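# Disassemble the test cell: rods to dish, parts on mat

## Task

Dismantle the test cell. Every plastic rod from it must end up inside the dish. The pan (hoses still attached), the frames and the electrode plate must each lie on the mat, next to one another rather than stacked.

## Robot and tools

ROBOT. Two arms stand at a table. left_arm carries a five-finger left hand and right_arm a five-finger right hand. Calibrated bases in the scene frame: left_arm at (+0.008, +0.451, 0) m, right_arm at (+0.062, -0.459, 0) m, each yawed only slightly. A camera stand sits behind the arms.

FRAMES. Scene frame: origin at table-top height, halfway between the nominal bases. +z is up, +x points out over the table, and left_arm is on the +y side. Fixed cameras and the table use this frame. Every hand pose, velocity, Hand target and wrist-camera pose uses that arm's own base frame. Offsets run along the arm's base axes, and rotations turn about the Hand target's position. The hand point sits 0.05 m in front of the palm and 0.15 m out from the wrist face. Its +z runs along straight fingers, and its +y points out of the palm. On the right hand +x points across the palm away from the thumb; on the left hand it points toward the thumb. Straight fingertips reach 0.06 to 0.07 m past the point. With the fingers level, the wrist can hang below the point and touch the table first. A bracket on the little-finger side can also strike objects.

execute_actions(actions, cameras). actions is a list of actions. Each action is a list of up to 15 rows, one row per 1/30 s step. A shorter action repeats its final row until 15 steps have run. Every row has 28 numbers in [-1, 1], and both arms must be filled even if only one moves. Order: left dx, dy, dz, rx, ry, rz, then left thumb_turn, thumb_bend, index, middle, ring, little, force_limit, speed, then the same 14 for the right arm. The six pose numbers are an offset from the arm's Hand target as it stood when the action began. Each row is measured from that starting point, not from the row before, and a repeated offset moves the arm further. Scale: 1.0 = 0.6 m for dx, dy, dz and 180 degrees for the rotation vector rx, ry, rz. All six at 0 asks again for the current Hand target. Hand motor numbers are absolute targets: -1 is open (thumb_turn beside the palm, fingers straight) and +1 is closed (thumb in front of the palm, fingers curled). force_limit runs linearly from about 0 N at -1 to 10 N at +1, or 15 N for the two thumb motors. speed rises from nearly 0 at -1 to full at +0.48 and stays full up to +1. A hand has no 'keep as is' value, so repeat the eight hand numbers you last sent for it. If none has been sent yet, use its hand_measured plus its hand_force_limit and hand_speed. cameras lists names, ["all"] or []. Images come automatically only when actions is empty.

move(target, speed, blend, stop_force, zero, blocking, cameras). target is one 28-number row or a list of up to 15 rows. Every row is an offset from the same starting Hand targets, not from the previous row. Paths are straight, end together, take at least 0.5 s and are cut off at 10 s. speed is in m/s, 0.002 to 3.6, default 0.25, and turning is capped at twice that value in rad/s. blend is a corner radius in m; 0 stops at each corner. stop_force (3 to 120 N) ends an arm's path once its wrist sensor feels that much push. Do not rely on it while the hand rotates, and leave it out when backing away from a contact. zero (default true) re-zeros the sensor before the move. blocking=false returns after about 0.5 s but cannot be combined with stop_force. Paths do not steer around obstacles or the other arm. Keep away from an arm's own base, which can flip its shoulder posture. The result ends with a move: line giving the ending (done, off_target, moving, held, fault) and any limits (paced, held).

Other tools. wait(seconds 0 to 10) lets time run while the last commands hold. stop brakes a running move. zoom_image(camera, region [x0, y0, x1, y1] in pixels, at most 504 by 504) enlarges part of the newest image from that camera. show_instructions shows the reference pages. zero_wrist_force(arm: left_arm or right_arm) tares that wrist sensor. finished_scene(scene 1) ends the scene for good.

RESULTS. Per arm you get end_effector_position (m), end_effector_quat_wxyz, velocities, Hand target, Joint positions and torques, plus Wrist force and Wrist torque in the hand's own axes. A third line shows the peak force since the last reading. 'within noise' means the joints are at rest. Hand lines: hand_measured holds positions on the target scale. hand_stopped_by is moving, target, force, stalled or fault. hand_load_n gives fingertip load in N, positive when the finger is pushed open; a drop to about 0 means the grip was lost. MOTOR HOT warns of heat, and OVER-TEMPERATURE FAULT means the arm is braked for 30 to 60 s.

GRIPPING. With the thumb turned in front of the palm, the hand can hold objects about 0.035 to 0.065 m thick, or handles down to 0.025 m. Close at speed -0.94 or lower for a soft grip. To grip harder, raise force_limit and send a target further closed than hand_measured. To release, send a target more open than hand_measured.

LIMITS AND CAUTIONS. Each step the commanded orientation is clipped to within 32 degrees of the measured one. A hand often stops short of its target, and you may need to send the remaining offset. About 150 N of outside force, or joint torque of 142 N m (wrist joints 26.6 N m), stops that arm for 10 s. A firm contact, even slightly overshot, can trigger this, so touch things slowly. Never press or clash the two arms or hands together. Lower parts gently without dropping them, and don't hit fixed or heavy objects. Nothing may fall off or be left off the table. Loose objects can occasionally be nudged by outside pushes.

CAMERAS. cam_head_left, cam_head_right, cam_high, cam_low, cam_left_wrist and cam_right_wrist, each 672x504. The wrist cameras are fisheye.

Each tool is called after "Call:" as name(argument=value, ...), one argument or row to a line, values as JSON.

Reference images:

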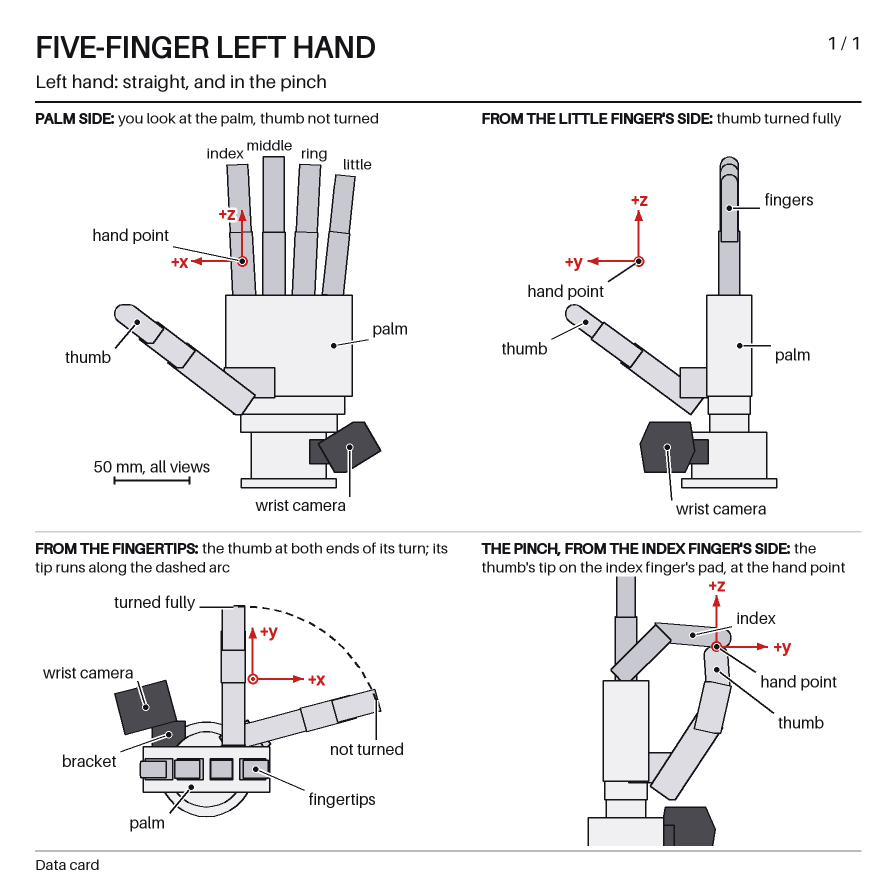

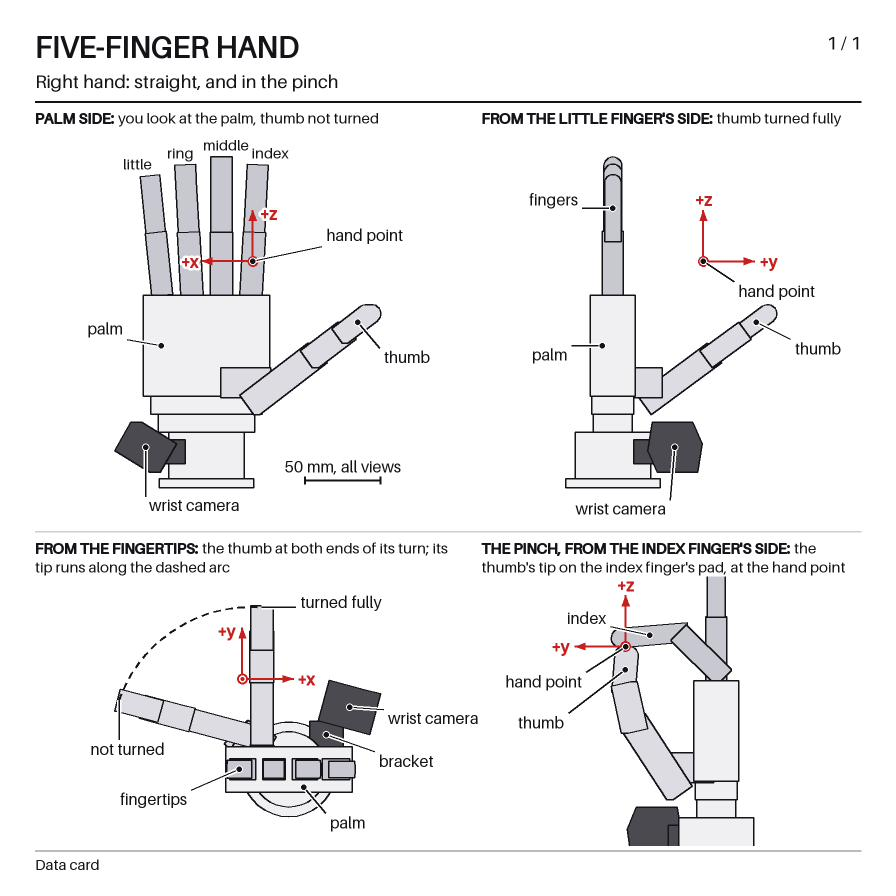

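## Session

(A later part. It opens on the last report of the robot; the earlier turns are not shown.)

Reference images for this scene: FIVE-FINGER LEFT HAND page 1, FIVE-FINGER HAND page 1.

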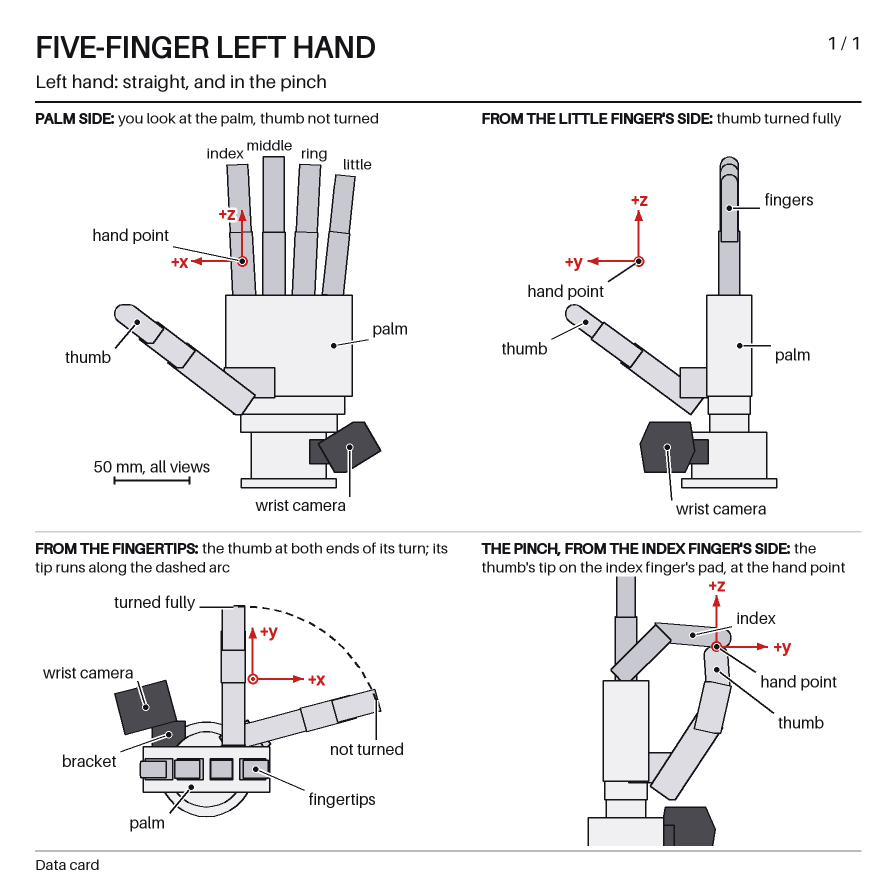

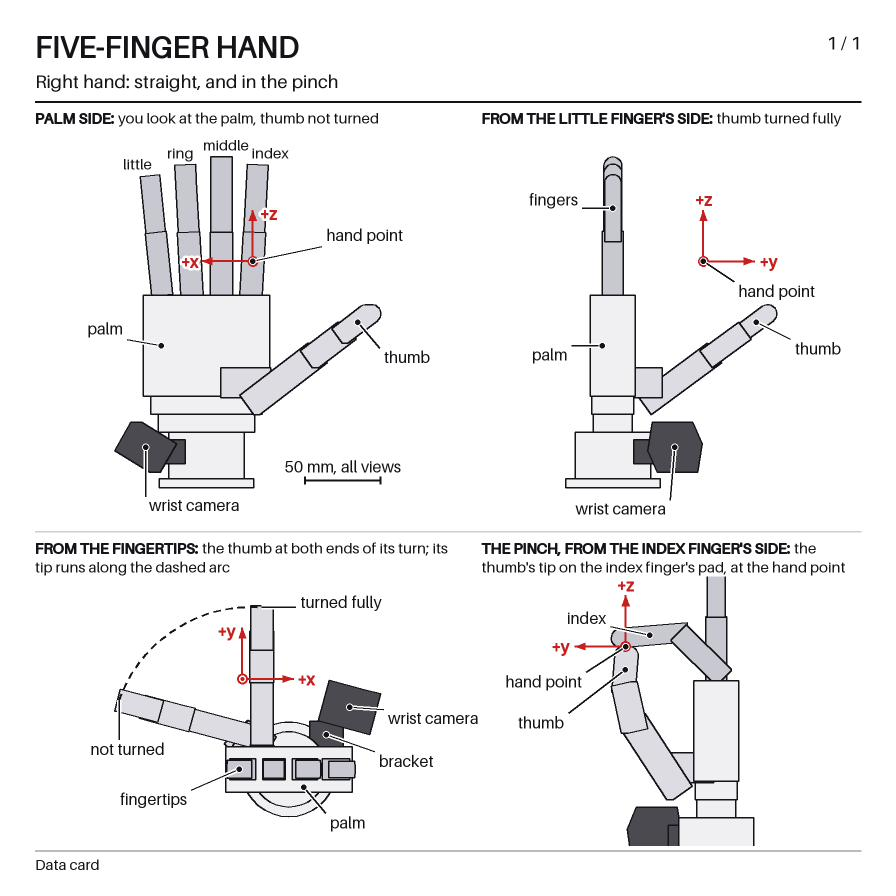

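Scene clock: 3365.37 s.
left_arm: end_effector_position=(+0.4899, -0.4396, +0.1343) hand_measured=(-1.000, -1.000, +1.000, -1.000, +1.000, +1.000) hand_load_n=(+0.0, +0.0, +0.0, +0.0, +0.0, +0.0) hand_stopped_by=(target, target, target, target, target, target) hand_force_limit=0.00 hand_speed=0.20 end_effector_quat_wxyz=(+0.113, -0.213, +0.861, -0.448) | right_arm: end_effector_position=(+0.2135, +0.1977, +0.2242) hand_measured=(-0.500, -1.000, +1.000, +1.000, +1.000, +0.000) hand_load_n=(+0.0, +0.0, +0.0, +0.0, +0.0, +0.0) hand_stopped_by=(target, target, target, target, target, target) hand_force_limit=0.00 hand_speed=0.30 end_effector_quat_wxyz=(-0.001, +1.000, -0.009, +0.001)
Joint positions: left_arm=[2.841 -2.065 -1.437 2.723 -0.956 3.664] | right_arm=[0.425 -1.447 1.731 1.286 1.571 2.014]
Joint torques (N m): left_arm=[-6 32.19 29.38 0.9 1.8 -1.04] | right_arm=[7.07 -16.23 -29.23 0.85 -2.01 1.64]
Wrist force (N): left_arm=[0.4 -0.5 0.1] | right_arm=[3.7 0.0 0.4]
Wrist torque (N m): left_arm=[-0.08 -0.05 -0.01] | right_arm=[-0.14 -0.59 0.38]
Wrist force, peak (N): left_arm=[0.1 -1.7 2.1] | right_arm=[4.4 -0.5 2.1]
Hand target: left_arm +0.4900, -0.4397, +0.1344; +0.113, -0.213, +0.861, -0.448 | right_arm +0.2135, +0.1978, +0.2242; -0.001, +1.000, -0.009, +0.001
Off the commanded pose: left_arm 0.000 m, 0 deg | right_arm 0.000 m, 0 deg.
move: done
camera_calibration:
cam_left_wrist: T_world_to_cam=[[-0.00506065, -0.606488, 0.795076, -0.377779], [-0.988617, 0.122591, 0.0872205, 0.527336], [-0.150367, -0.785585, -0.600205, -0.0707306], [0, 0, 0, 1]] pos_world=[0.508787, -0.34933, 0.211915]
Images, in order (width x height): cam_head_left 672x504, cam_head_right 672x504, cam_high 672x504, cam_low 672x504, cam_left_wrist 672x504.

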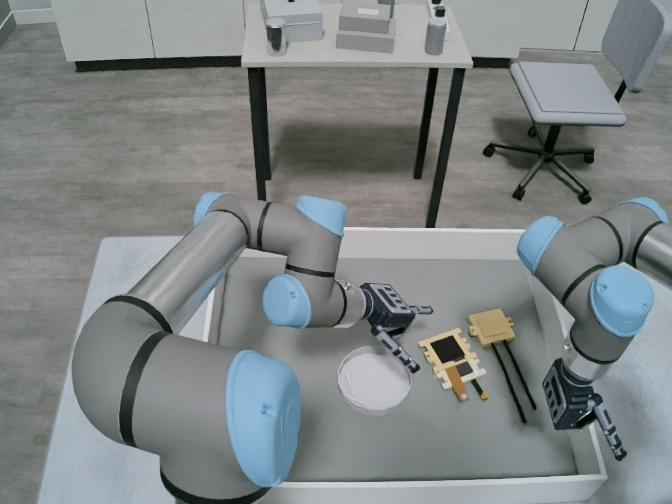

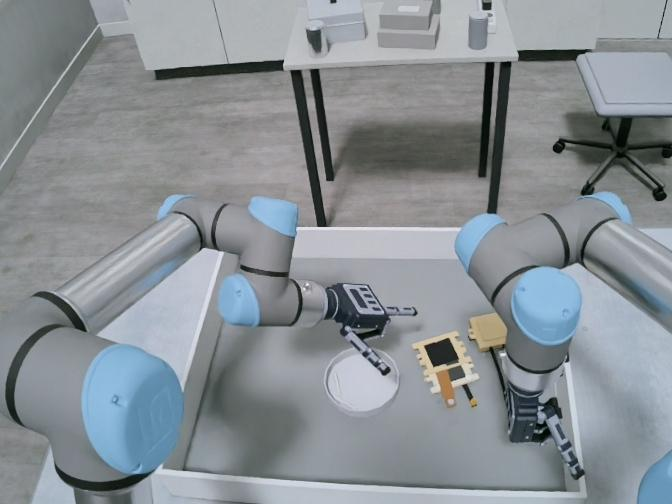

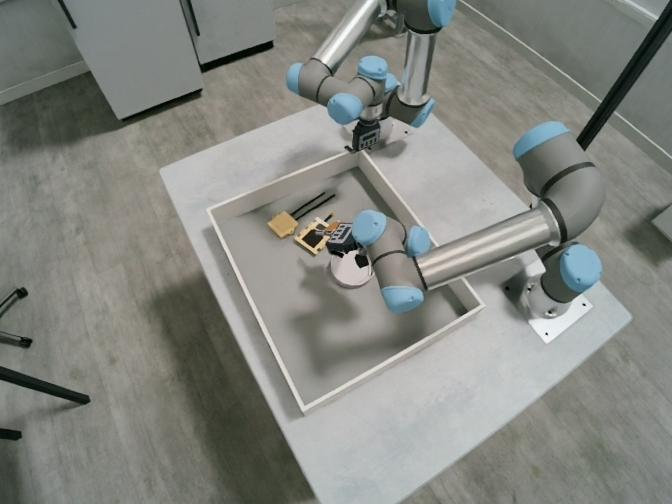

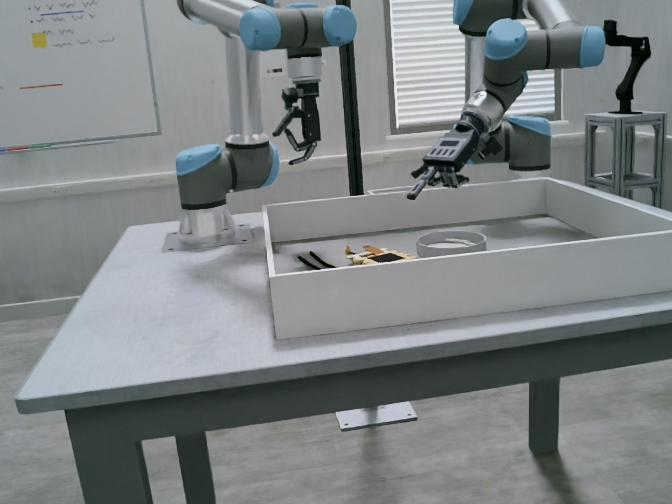

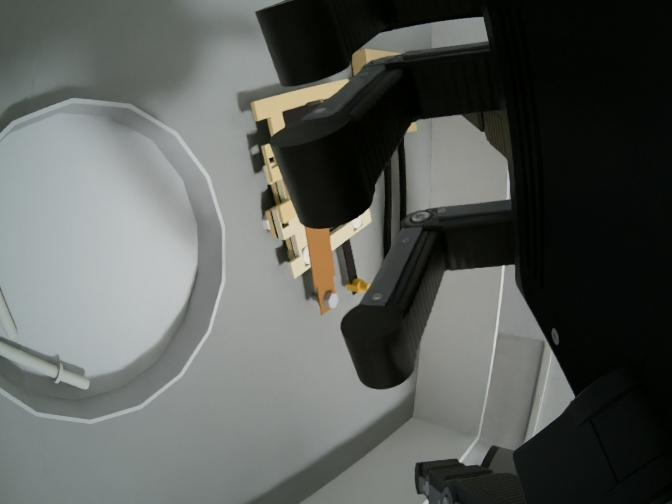

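Call:
move(
  target=[0,0.1,-0.03,0,0,0,-1,-1,-1,-1,-1,-1,0,0.2,0,0,0,0,0,0,-0.5,-1,1,1,1,0,0,0.3],
  speed=[0.2],
  cameras=["cam_left_wrist"],
)

Call:
zoom_image(
  camera="cam_left_wrist",
  region=[180, 60, 440, 330],
)

Scene clock: 3375.70 s.
left_arm: end_effector_position=(+0.4899, -0.3797, +0.1164) hand_measured=(-1.000, -1.000, -1.000, -1.000, -1.000, -1.000) hand_load_n=(+0.0, +0.0, +0.0, +0.0, +0.0, -0.5) hand_stopped_by=(target, target, target, target, target, target) hand_force_limit=0.00 hand_speed=0.20 end_effector_quat_wxyz=(+0.113, -0.213, +0.861, -0.448) | right_arm: end_effector_position=(+0.2135, +0.1978, +0.2242) hand_measured=(-0.500, -1.000, +1.000, +1.000, +1.000, +0.000) hand_load_n=(+0.0, +0.0, +0.0, +0.0, +0.0, +0.0) hand_stopped_by=(target, target, target, target, target, target) hand_force_limit=0.00 hand_speed=0.30 end_effector_quat_wxyz=(-0.001, +1.000, -0.009, +0.001)
Joint positions: left_arm=[2.962 -2.03 -1.554 2.738 -0.873 3.774] | right_arm=[0.425 -1.447 1.73 1.286 1.571 2.014]
Joint torques (N m): left_arm=[5.72 29.01 25.61 -2.96 -1.1 -0.62] | right_arm=[7.6 -13.58 -29.29 1.1 -2 1.62]
Wrist force (N): left_arm=[0.3 -0.3 0.5] | right_arm=[3.7 -0.2 0.4]
Wrist torque (N m): left_arm=[-0.10 -0.03 0.10] | right_arm=[-0.17 -0.58 0.36]
Wrist force, peak (N): left_arm=[0.8 -1.6 1.1] | right_arm=[4.3 -0.3 0.2]
Hand target: left_arm +0.4900, -0.3797, +0.1164; +0.113, -0.213, +0.861, -0.448 | right_arm +0.2135, +0.1978, +0.2242; -0.001, +1.000, -0.009, +0.001
Off the commanded pose: left_arm 0.000 m, 0 deg | right_arm 0.000 m, 0 deg.
move: done
camera_calibration:
cam_left_wrist: T_world_to_cam=[[-0.0050569, -0.606376, 0.795162, -0.327264], [-0.988633, 0.122521, 0.0871451, 0.521667], [-0.150267, -0.785682, -0.600103, -0.0345799], [0, 0, 0, 1]] pos_world=[0.508886, -0.289529, 0.194015]
Images, in order (width x height): cam_left_wrist 672x504.

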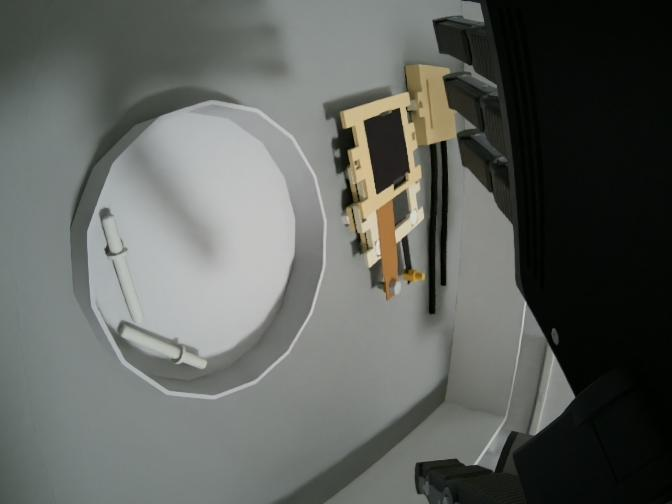

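Scaled by 1.867 from the camera's 672x504 image, which has a finer 960x720 frame.

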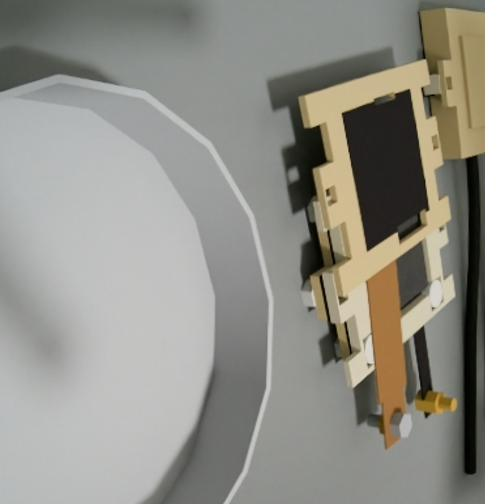

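Call:
move(
  target=[0,-0.13,-0.05,0,0,0,-1,-1,-1,-1,-1,-1,0,0.2,0,0,0,0,0,0,-0.5,-1,1,1,1,0,0,0.3],
  speed=[0.15],
  cameras=["cam_left_wrist"],
)

Call:
zoom_image(
  camera="cam_left_wrist",
  region=[180, 0, 460, 280],
)

Scene clock: 3383.23 s.
left_arm: end_effector_position=(+0.4900, -0.4576, +0.0864) hand_measured=(-1.000, -1.000, -1.000, -1.000, -1.000, -1.000) hand_load_n=(+0.0, +0.0, +0.0, +0.0, +0.0, +0.0) hand_stopped_by=(target, target, target, target, target, target) hand_force_limit=0.00 hand_speed=0.20 end_effector_quat_wxyz=(+0.113, -0.213, +0.861, -0.448) | right_arm: end_effector_position=(+0.2135, +0.1978, +0.2242) hand_measured=(-0.500, -1.000, +1.000, +1.000, +1.000, +0.000) hand_load_n=(+0.0, +0.0, +0.0, +0.0, +0.0, +0.0) hand_stopped_by=(target, target, target, target, target, target) hand_force_limit=0.00 hand_speed=0.30 end_effector_quat_wxyz=(-0.001, +1.000, -0.009, +0.001)
Joint positions: left_arm=[2.807 -2.129 -1.466 2.832 -0.981 3.635] | right_arm=[0.425 -1.447 1.73 1.286 1.571 2.014]
Joint torques (N m): left_arm=[-5.32 42.43 6.77 -1.9 2.71 1.31] | right_arm=[7.4 -14.44 -28.9 1.23 -1.7 1.64]
Wrist force (N): left_arm=[0.1 -0.4 0.3] | right_arm=[4.0 -0.2 0.2]
Wrist torque (N m): left_arm=[-0.09 -0.01 -0.04] | right_arm=[-0.16 -0.63 0.39]
Wrist force, peak (N): left_arm=[1.0 -0.7 1.3] | right_arm=[4.4 -0.2 0.5]
Hand target: left_arm +0.4900, -0.4577, +0.0864; +0.113, -0.213, +0.861, -0.448 | right_arm +0.2135, +0.1978, +0.2242; -0.001, +1.000, -0.009, +0.001
Off the commanded pose: left_arm 0.000 m, 0 deg | right_arm 0.000 m, 0 deg.
move: done
camera_calibration:
cam_left_wrist: T_world_to_cam=[[-0.00514794, -0.606429, 0.795121, -0.350612], [-0.988648, 0.122485, 0.0870166, 0.53394], [-0.15016, -0.785647, -0.600176, -0.113803], [0, 0, 0, 1]] pos_world=[0.508985, -0.36743, 0.164015]
Images, in order (width x height): cam_left_wrist 672x504.

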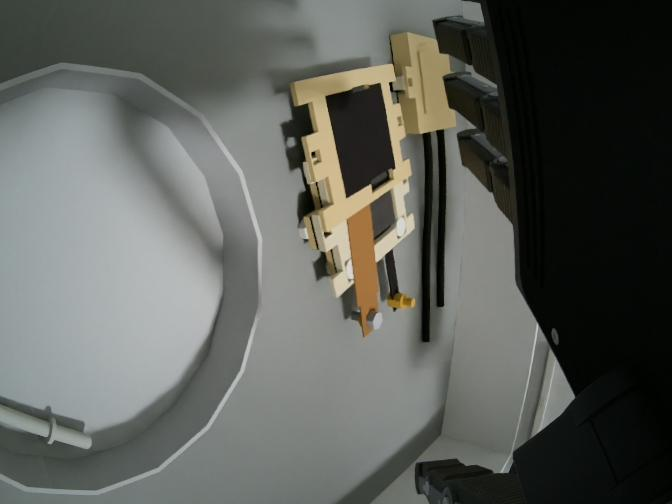

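Scaled by 1.800 from the camera's 672x504 image, which has a finer 960x720 frame.

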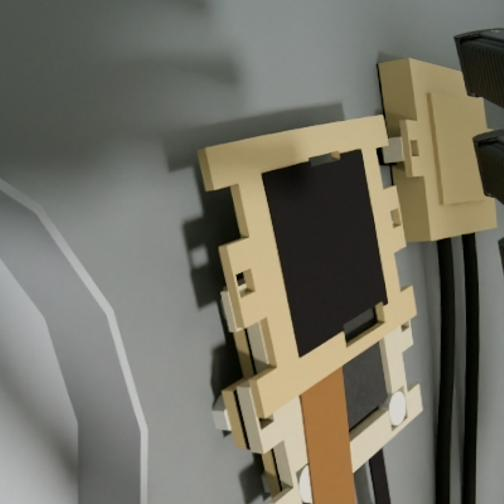

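Call:
move(
  target=[
    [-0.1,0.25,0.12,0,0,0,-1,-1,1,-1,1,1,0,0.2,0.05,0.1,0,0,0,0,-1,-1,1,1,1,1,0,0.3],
    [-0.15,0.4,0.12,0,0,0,-1,-1,1,-1,1,1,0,0.2,0.4583,0.325,-0.12,0,0,0,-1,-1,1,1,1,1,0,0.3],
  ],
  speed=[0.25,0.25],
  blend=[0.03,0],
  cameras=["cam_right_wrist","cam_head_left"],
)

Call:
zoom_image(
  camera="cam_right_wrist",
  region=[260, 0, 672, 310],
)

Scene clock: 3408.03 s.
left_arm: end_effector_position=(+0.3999, -0.2177, +0.1584) hand_measured=(-1.000, -1.000, +1.000, -1.000, +1.000, +1.000) hand_load_n=(-0.5, +0.0, +0.0, +0.0, +0.0, +0.0) hand_stopped_by=(target, target, target, target, target, target) hand_force_limit=0.00 hand_speed=0.20 end_effector_quat_wxyz=(+0.113, -0.213, +0.861, -0.448) | right_arm: end_effector_position=(+0.4886, +0.3928, +0.1521) hand_measured=(-1.000, -1.000, +1.000, +1.000, +1.000, +1.000) hand_load_n=(+0.0, +0.0, +0.0, +0.0, +0.0, +0.0) hand_stopped_by=(target, target, target, target, target, target) hand_force_limit=0.00 hand_speed=0.30 end_effector_quat_wxyz=(-0.001, +1.000, -0.009, +0.001) end_effector_velocity=(-0.001, +0.001, -0.001) end_effector_angular_velocity=(+0.000, +0.000, +0.001)
Joint positions: left_arm=[3.38 -1.757 -1.907 2.434 -0.654 4.297] | right_arm=[0.521 -0.407 0.224 1.753 1.571 2.111]
Joint velocities: left_arm=[within noise] | right_arm=[0.002 -0.002 0.005 -0.004 0 0]
Joint torques (N m): left_arm=[3.82 16.11 30.16 -1.35 -1.46 0.3] | right_arm=[7.37 -74.51 -6.34 1.1 1.1 0.3]
Wrist force (N): left_arm=[0.2 -0.5 0.4] | right_arm=[3.8 -0.2 0.5]
Wrist torque (N m): left_arm=[-0.09 -0.01 0.09] | right_arm=[-0.17 -0.60 0.31]
Wrist force, peak (N): left_arm=[0.4 -0.8 2.3] | right_arm=[5.3 -0.6 0.8]
Hand target: left_arm +0.4000, -0.2177, +0.1584; +0.113, -0.213, +0.861, -0.448 | right_arm +0.4885, +0.3928, +0.1522; -0.001, +1.000, -0.009, +0.001
Off the commanded pose: left_arm 0.000 m, 0 deg | right_arm 0.000 m, 0 deg.
move: done
camera_calibration:
cam_right_wrist: T_world_to_cam=[[0.24429, -0.969406, 0.0239789, 0.257268], [-0.813167, -0.191321, 0.549687, 0.379804], [-0.528282, -0.153782, -0.835027, 0.560895], [0, 0, 0, 1]] pos_world=[0.542307, 0.408317, 0.25342]
Images, in order (width x height): cam_head_left 672x504, cam_right_wrist 672x504.

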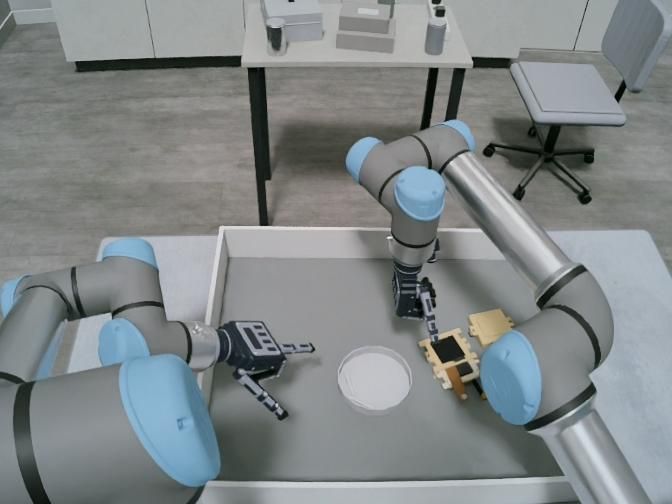

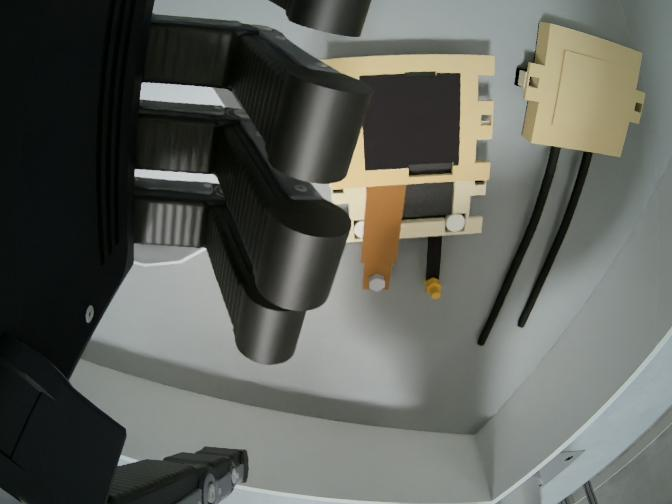

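Scaled by 1.223 from the camera's 672x504 image, which has a finer 960x720 frame.

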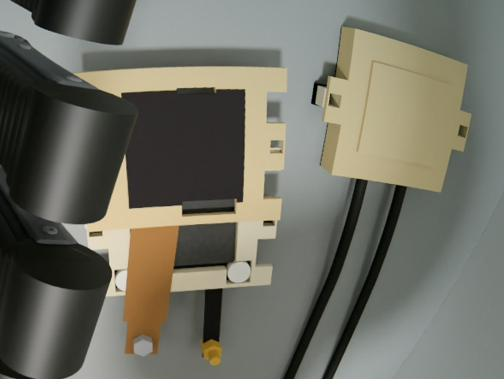

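Call:
move(
  target=[
    [0,0,0,0,0,0,-1,-1,1,-1,1,1,0,0.2,0,0,0.03,0,0,0,-1,-1,-1,1,1,1,0,0.3],
    [0,0,0,0,0,0,-1,-1,1,-1,1,1,0,0.2,-0.0618,-0.2195,0,0,0,0,-1,-1,-1,1,1,1,0,0.3],
    [0,0,0,0,0,0,-1,-1,1,-1,1,1,0,0.2,-0.0618,-0.2195,-0.06,0,0,0,-1,-1,-1,1,1,1,0,0.3],
  ],
  speed=[0.1,0.2,0.1],
  cameras=["cam_right_wrist","cam_head_left","cam_low","cam_head_right"],
)

Call:
zoom_image(
  camera="cam_head_left",
  region=[410, 310, 510, 410],
)

Call:
zoom_image(
  camera="cam_low",
  region=[320, 215, 440, 275],
)

Call:
zoom_image(
  camera="cam_right_wrist",
  region=[240, 0, 672, 310],
)

Scene clock: 3530.40 s.
left_arm: end_effector_position=(+0.4000, -0.2177, +0.1584) hand_measured=(-1.000, -1.000, +1.000, -1.000, +1.000, +1.000) hand_load_n=(+0.0, +0.0, +0.0, +0.0, +0.0, +0.5) hand_stopped_by=(target, target, target, target, target, target) hand_force_limit=0.00 hand_speed=0.20 end_effector_quat_wxyz=(+0.113, -0.213, +0.861, -0.448) | right_arm: end_effector_position=(+0.4514, +0.2611, +0.1161) hand_measured=(-1.000, -1.000, -1.000, +1.000, +1.000, +1.000) hand_load_n=(+0.0, +0.0, +0.0, +0.0, +0.0, +0.0) hand_stopped_by=(target, target, target, target, target, target) hand_force_limit=0.00 hand_speed=0.30 end_effector_quat_wxyz=(-0.001, +1.000, -0.009, +0.001)
Joint positions: left_arm=[3.38 -1.757 -1.907 2.434 -0.655 4.297] | right_arm=[0.354 -0.829 1.112 1.287 1.57 1.943]
Joint torques (N m): left_arm=[5.61 16.1 29.98 -3.35 -1.32 2.32] | right_arm=[-7.54 -61.2 -28.63 2.1 -0.99 -1.3]
Wrist force (N): left_arm=[0.3 -0.3 0.3] | right_arm=[3.9 0.4 0.3]
Wrist torque (N m): left_arm=[-0.07 -0.04 0.10] | right_arm=[-0.12 -0.56 0.30]
Wrist force, peak (N): left_arm=[0.4 -0.6 0.7] | right_arm=[4.7 -0.7 0.3]
Hand target: left_arm +0.4000, -0.2177, +0.1584; +0.113, -0.213, +0.861, -0.448 | right_arm +0.4514, +0.2611, +0.1162; -0.001, +1.000, -0.009, +0.001
Off the commanded pose: left_arm 0.000 m, 0 deg | right_arm 0.000 m, 0 deg.
move: done
camera_calibration:
cam_right_wrist: T_world_to_cam=[[0.2443, -0.969405, 0.0238909, 0.139562], [-0.812966, -0.191322, 0.549983, 0.343981], [-0.528586, -0.153784, -0.834834, 0.491042], [0, 0, 0, 1]] pos_world=[0.505108, 0.276617, 0.217421]
Images, in order (width x height): cam_head_left 672x504, cam_head_right 672x504, cam_low 672x504, cam_right_wrist 672x504.

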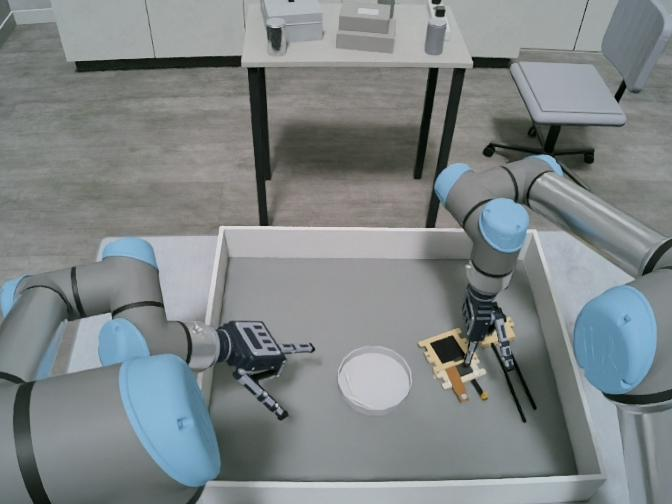

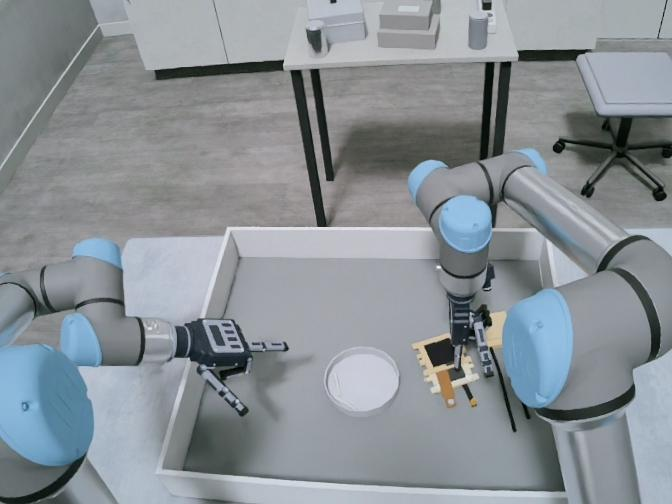

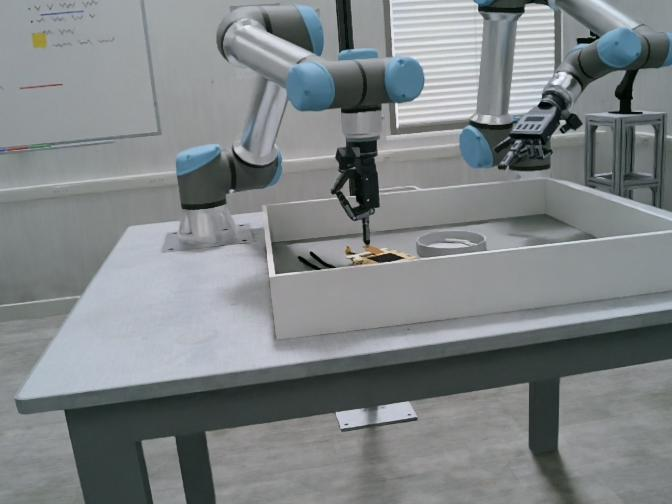

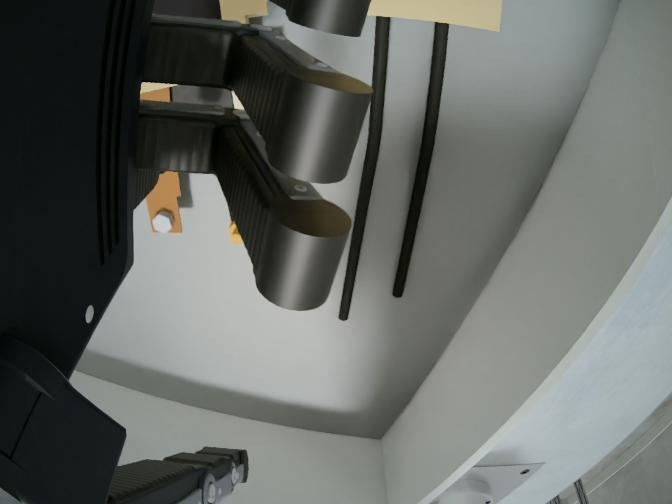

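Scaled by 5.040 from the camera's 672x504 image, which has a finer 960x720 frame.

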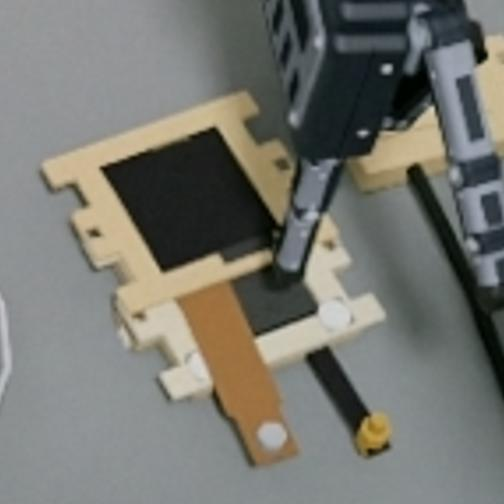

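Scaled by 4.200 from the camera's 672x504 image, which has a finer 960x720 frame.

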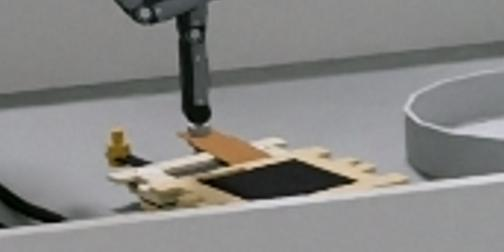

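Scaled by 1.167 from the camera's 672x504 image, which has a finer 960x720 frame.

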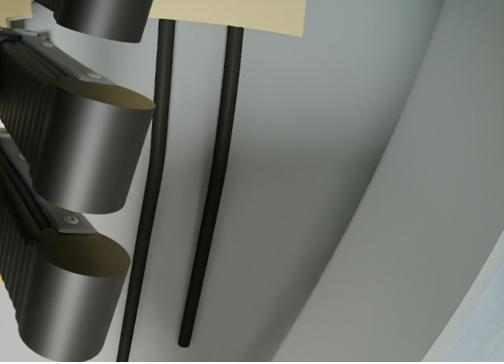

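Call:
move(
  target=[0,0,0,0,0,0,-1,-1,1,-1,1,1,0,0.2,0,0,-0.06,0,0,0,-1,-1,-1,1,1,1,0,0.3],
  speed=[0.015],
  stop_force=3,
  cameras=["cam_head_left","cam_low"],
)

Call:
zoom_image(
  camera="cam_head_left",
  region=[420, 320, 500, 400],
)

Call:
zoom_image(
  camera="cam_low",
  region=[340, 225, 420, 275],
)

Scene clock: 3545.13 s.
left_arm: end_effector_position=(+0.4000, -0.2177, +0.1584) hand_measured=(-1.000, -1.000, +1.000, -1.000, +1.000, +1.000) hand_load_n=(+0.0, +0.0, +0.0, -0.5, +0.0, +0.0) hand_stopped_by=(target, target, target, target, target, target) hand_force_limit=0.00 hand_speed=0.20 end_effector_quat_wxyz=(+0.113, -0.213, +0.861, -0.448) | right_arm: end_effector_position=(+0.4514, +0.2611, +0.0913) hand_measured=(-1.000, -1.000, -1.000, +1.000, +1.000, +1.000) hand_load_n=(+0.5, +0.0, +0.0, +0.0, +0.0, +0.0) hand_stopped_by=(target, target, target, target, target, target) hand_force_limit=0.00 hand_speed=0.30 end_effector_quat_wxyz=(-0.001, +1.000, -0.009, +0.001)
Joint positions: left_arm=[3.38 -1.757 -1.907 2.434 -0.655 4.297] | right_arm=[0.354 -0.81 1.143 1.235 1.57 1.943]
Joint torques (N m): left_arm=[5.67 15.7 29.76 -3.55 -0.96 2.18] | right_arm=[-6.66 -60.21 -28.01 2.18 1.18 -0.34]
Wrist force (N): left_arm=[0.1 -0.5 0.3] | right_arm=[4.1 -0.1 -2.4]
Wrist torque (N m): left_arm=[-0.09 0.00 0.08] | right_arm=[0.00 -0.57 0.29]
Wrist force, peak (N): left_arm=[0.3 -0.5 0.8] | right_arm=[4.7 0.0 -10.4]
Hand target: left_arm +0.4000, -0.2177, +0.1584; +0.113, -0.213, +0.861, -0.448 | right_arm +0.4514, +0.2611, +0.0913; -0.001, +1.000, -0.009, +0.001 (not the last commanded pose)
Off the commanded pose: left_arm 0.000 m, 0 deg | right_arm 0.011 m, 0 deg.
move: contact (right_arm)
Images, in order (width x height): cam_head_left 672x504, cam_low 672x504.

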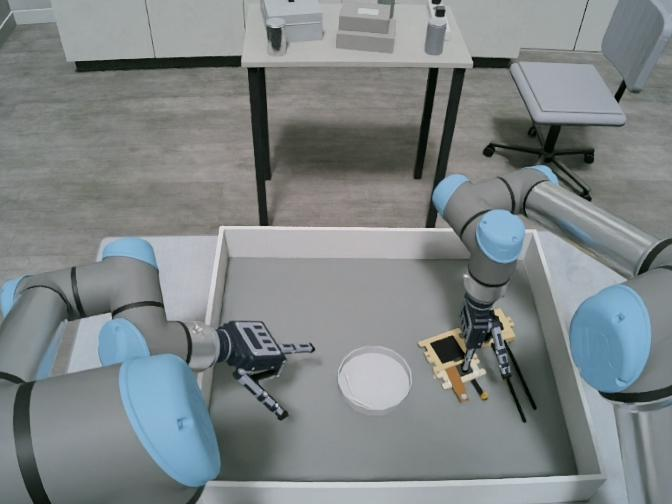

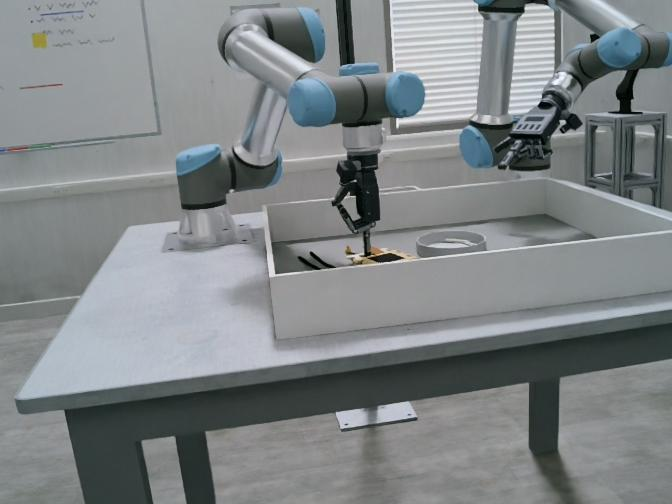

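Scaled by 6.300 from the camera's 672x504 image, which has a finer 960x720 frame.

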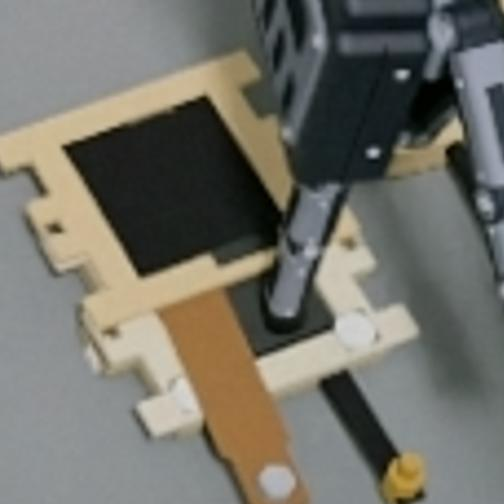

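Scaled by 6.300 from the camera's 672x504 image, which has a finer 960x720 frame.

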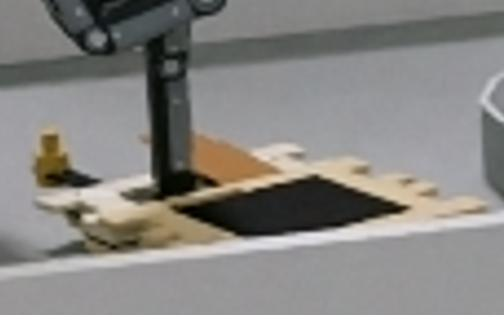

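Call:
move(
  target=[
    [0,0,0,0,0,0,-1,-1,1,-1,1,1,0,0.2,0,0,0.003,0,0,0,-1,-1,-1,1,1,1,0,0.3],
    [0,0,0,0,0,0,-1,-1,1,-1,1,1,0,0.2,0.0313,0.0113,0.003,0,0,0,-1,-1,-1,1,1,1,0,0.3],
  ],
  speed=[0.015,0.02],
  stop_force=6,
  cameras=["cam_head_left","cam_low"],
)

Call:
zoom_image(
  camera="cam_head_left",
  region=[420, 320, 500, 400],
)

Call:
zoom_image(
  camera="cam_low",
  region=[340, 225, 420, 275],
)

Scene clock: 3565.63 s.
left_arm: end_effector_position=(+0.4000, -0.2177, +0.1584) hand_measured=(-1.000, -1.000, +1.000, -1.000, +1.000, +1.000) hand_load_n=(+0.0, +0.0, +0.0, +0.0, +0.0, +0.0) hand_stopped_by=(target, target, target, target, target, target) hand_force_limit=0.00 hand_speed=0.20 end_effector_quat_wxyz=(+0.113, -0.213, +0.861, -0.448) | right_arm: end_effector_position=(+0.4702, +0.2679, +0.0931) hand_measured=(-1.000, -1.000, -1.000, +1.000, +1.000, +1.000) hand_load_n=(+0.0, -0.5, +0.0, +0.0, +0.0, +0.5) hand_stopped_by=(target, target, target, target, target, target) hand_force_limit=0.00 hand_speed=0.30 end_effector_quat_wxyz=(-0.001, +1.000, -0.009, +0.001)
Joint positions: left_arm=[3.38 -1.757 -1.907 2.434 -0.655 4.297] | right_arm=[0.353 -0.761 1.05 1.279 1.57 1.943]
Joint torques (N m): left_arm=[5.27 15.13 29.66 -3.32 -0.78 2.12] | right_arm=[-4.71 -63.17 -6.31 0.98 0.16 -0.5]
Wrist force (N): left_arm=[0.1 -0.3 0.4] | right_arm=[3.9 0.4 0.0]
Wrist torque (N m): left_arm=[-0.06 0.00 0.08] | right_arm=[-0.09 -0.54 0.33]
Wrist force, peak (N): left_arm=[0.1 -0.9 0.3] | right_arm=[4.5 0.0 -2.3]
Hand target: left_arm +0.4000, -0.2177, +0.1584; +0.113, -0.213, +0.861, -0.448 | right_arm +0.4702, +0.2679, +0.0931; -0.001, +1.000, -0.009, +0.001
Off the commanded pose: left_arm 0.000 m, 0 deg | right_arm 0.000 m, 0 deg.
move: done
Images, in order (width x height): cam_head_left 672x504, cam_low 672x504.

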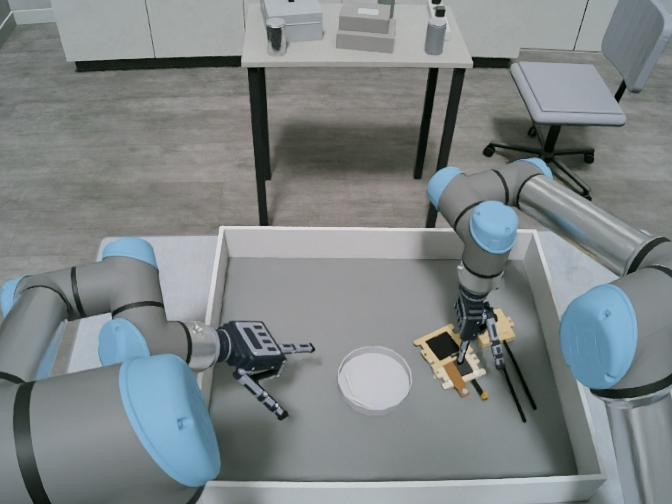

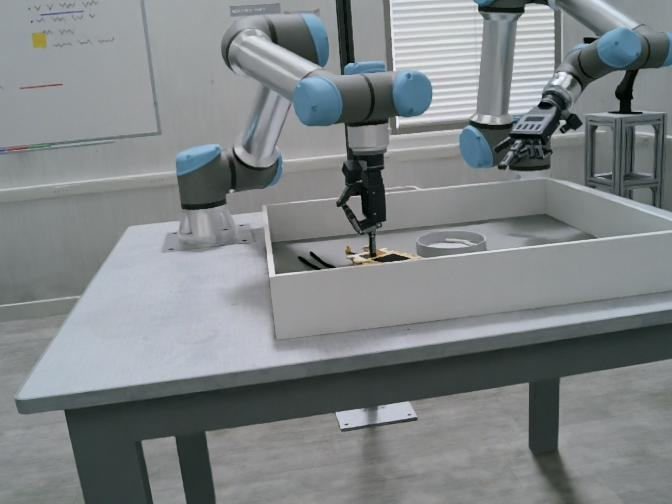

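Scaled by 6.300 from the camera's 672x504 image, which has a finer 960x720 frame.

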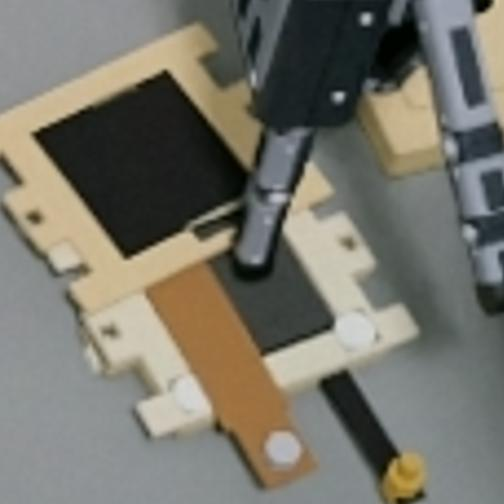

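Scaled by 6.300 from the camera's 672x504 image, which has a finer 960x720 frame.

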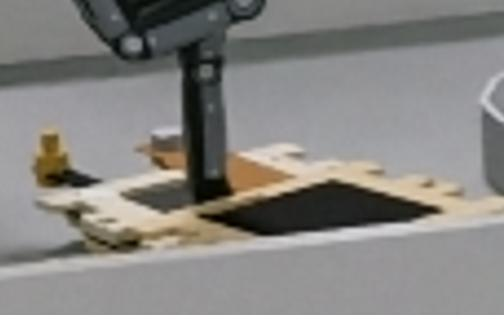

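Call:
move(
  target=[
    [0,0,0,0,0,0,-1,-1,1,-1,1,1,0,0.2,0.0235,0.0085,0.0,0,0,0,-1,-1,-1,1,1,1,0,0.3],
  ],
  speed=[0.02],
  stop_force=6,
  cameras=["cam_head_left","cam_low"],
)

Call:
zoom_image(
  camera="cam_head_left",
  region=[410, 310, 500, 400],
)

Call:
zoom_image(
  camera="cam_low",
  region=[340, 225, 440, 275],
)

Scene clock: 3576.90 s.
left_arm: end_effector_position=(+0.4000, -0.2177, +0.1584) hand_measured=(-1.000, -1.000, +1.000, -1.000, +1.000, +1.000) hand_load_n=(+0.0, +0.0, +0.0, -0.5, +0.0, +0.0) hand_stopped_by=(target, target, target, target, target, target) hand_force_limit=0.00 hand_speed=0.20 end_effector_quat_wxyz=(+0.113, -0.213, +0.861, -0.448) | right_arm: end_effector_position=(+0.4843, +0.2730, +0.0931) hand_measured=(-1.000, -1.000, -1.000, +1.000, +1.000, +1.000) hand_load_n=(+0.0, +0.0, +0.0, +0.0, +0.0, +0.0) hand_stopped_by=(target, target, target, target, target, target) hand_force_limit=0.00 hand_speed=0.30 end_effector_quat_wxyz=(-0.001, +1.000, -0.009, +0.001)
Joint positions: left_arm=[3.38 -1.757 -1.907 2.434 -0.655 4.297] | right_arm=[0.353 -0.721 0.977 1.312 1.57 1.943]
Joint torques (N m): left_arm=[5.3 16.13 28.45 -3.48 -0.42 2.18] | right_arm=[-7.23 -65.24 -6.26 1.01 -0.8 -0.35]
Wrist force (N): left_arm=[-0.1 -0.5 0.5] | right_arm=[4.1 0.2 0.3]
Wrist torque (N m): left_arm=[-0.09 0.04 0.07] | right_arm=[-0.14 -0.60 0.33]
Wrist force, peak (N): left_arm=[0.2 -0.7 0.6] | right_arm=[4.3 0.6 0.6]
Hand target: left_arm +0.4000, -0.2177, +0.1584; +0.113, -0.213, +0.861, -0.448 | right_arm +0.4843, +0.2730, +0.0931; -0.001, +1.000, -0.009, +0.001
Off the commanded pose: left_arm 0.000 m, 0 deg | right_arm 0.000 m, 0 deg.
move: done
Images, in order (width x height): cam_head_left 672x504, cam_low 672x504.

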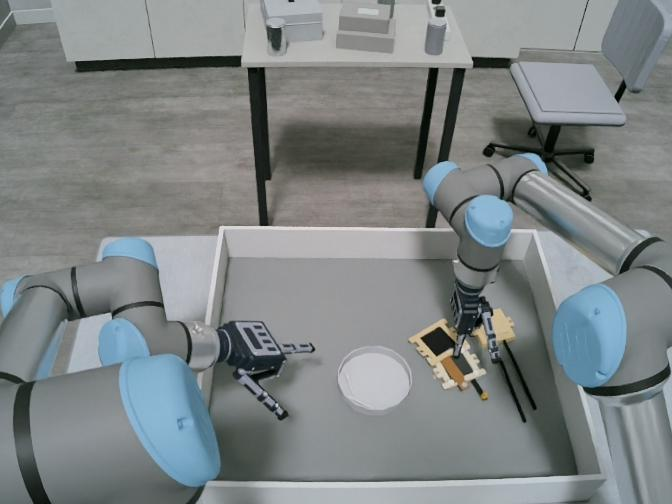

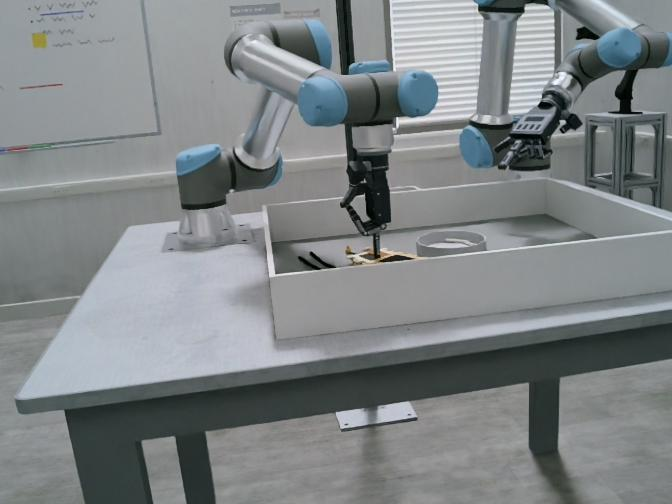

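Scaled by 5.600 from the camera's 672x504 image, which has a finer 960x720 frame.

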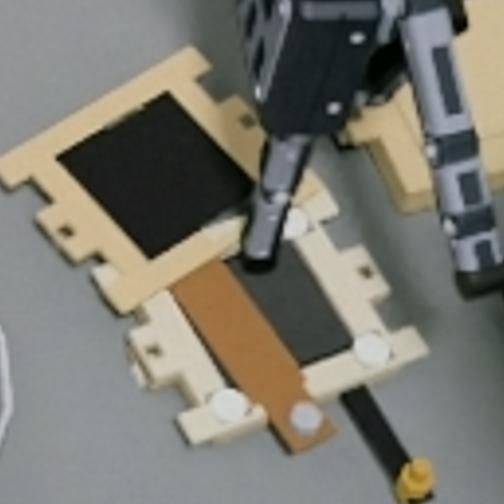

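Scaled by 5.040 from the camera's 672x504 image, which has a finer 960x720 frame.

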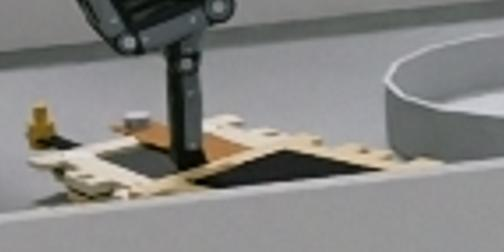

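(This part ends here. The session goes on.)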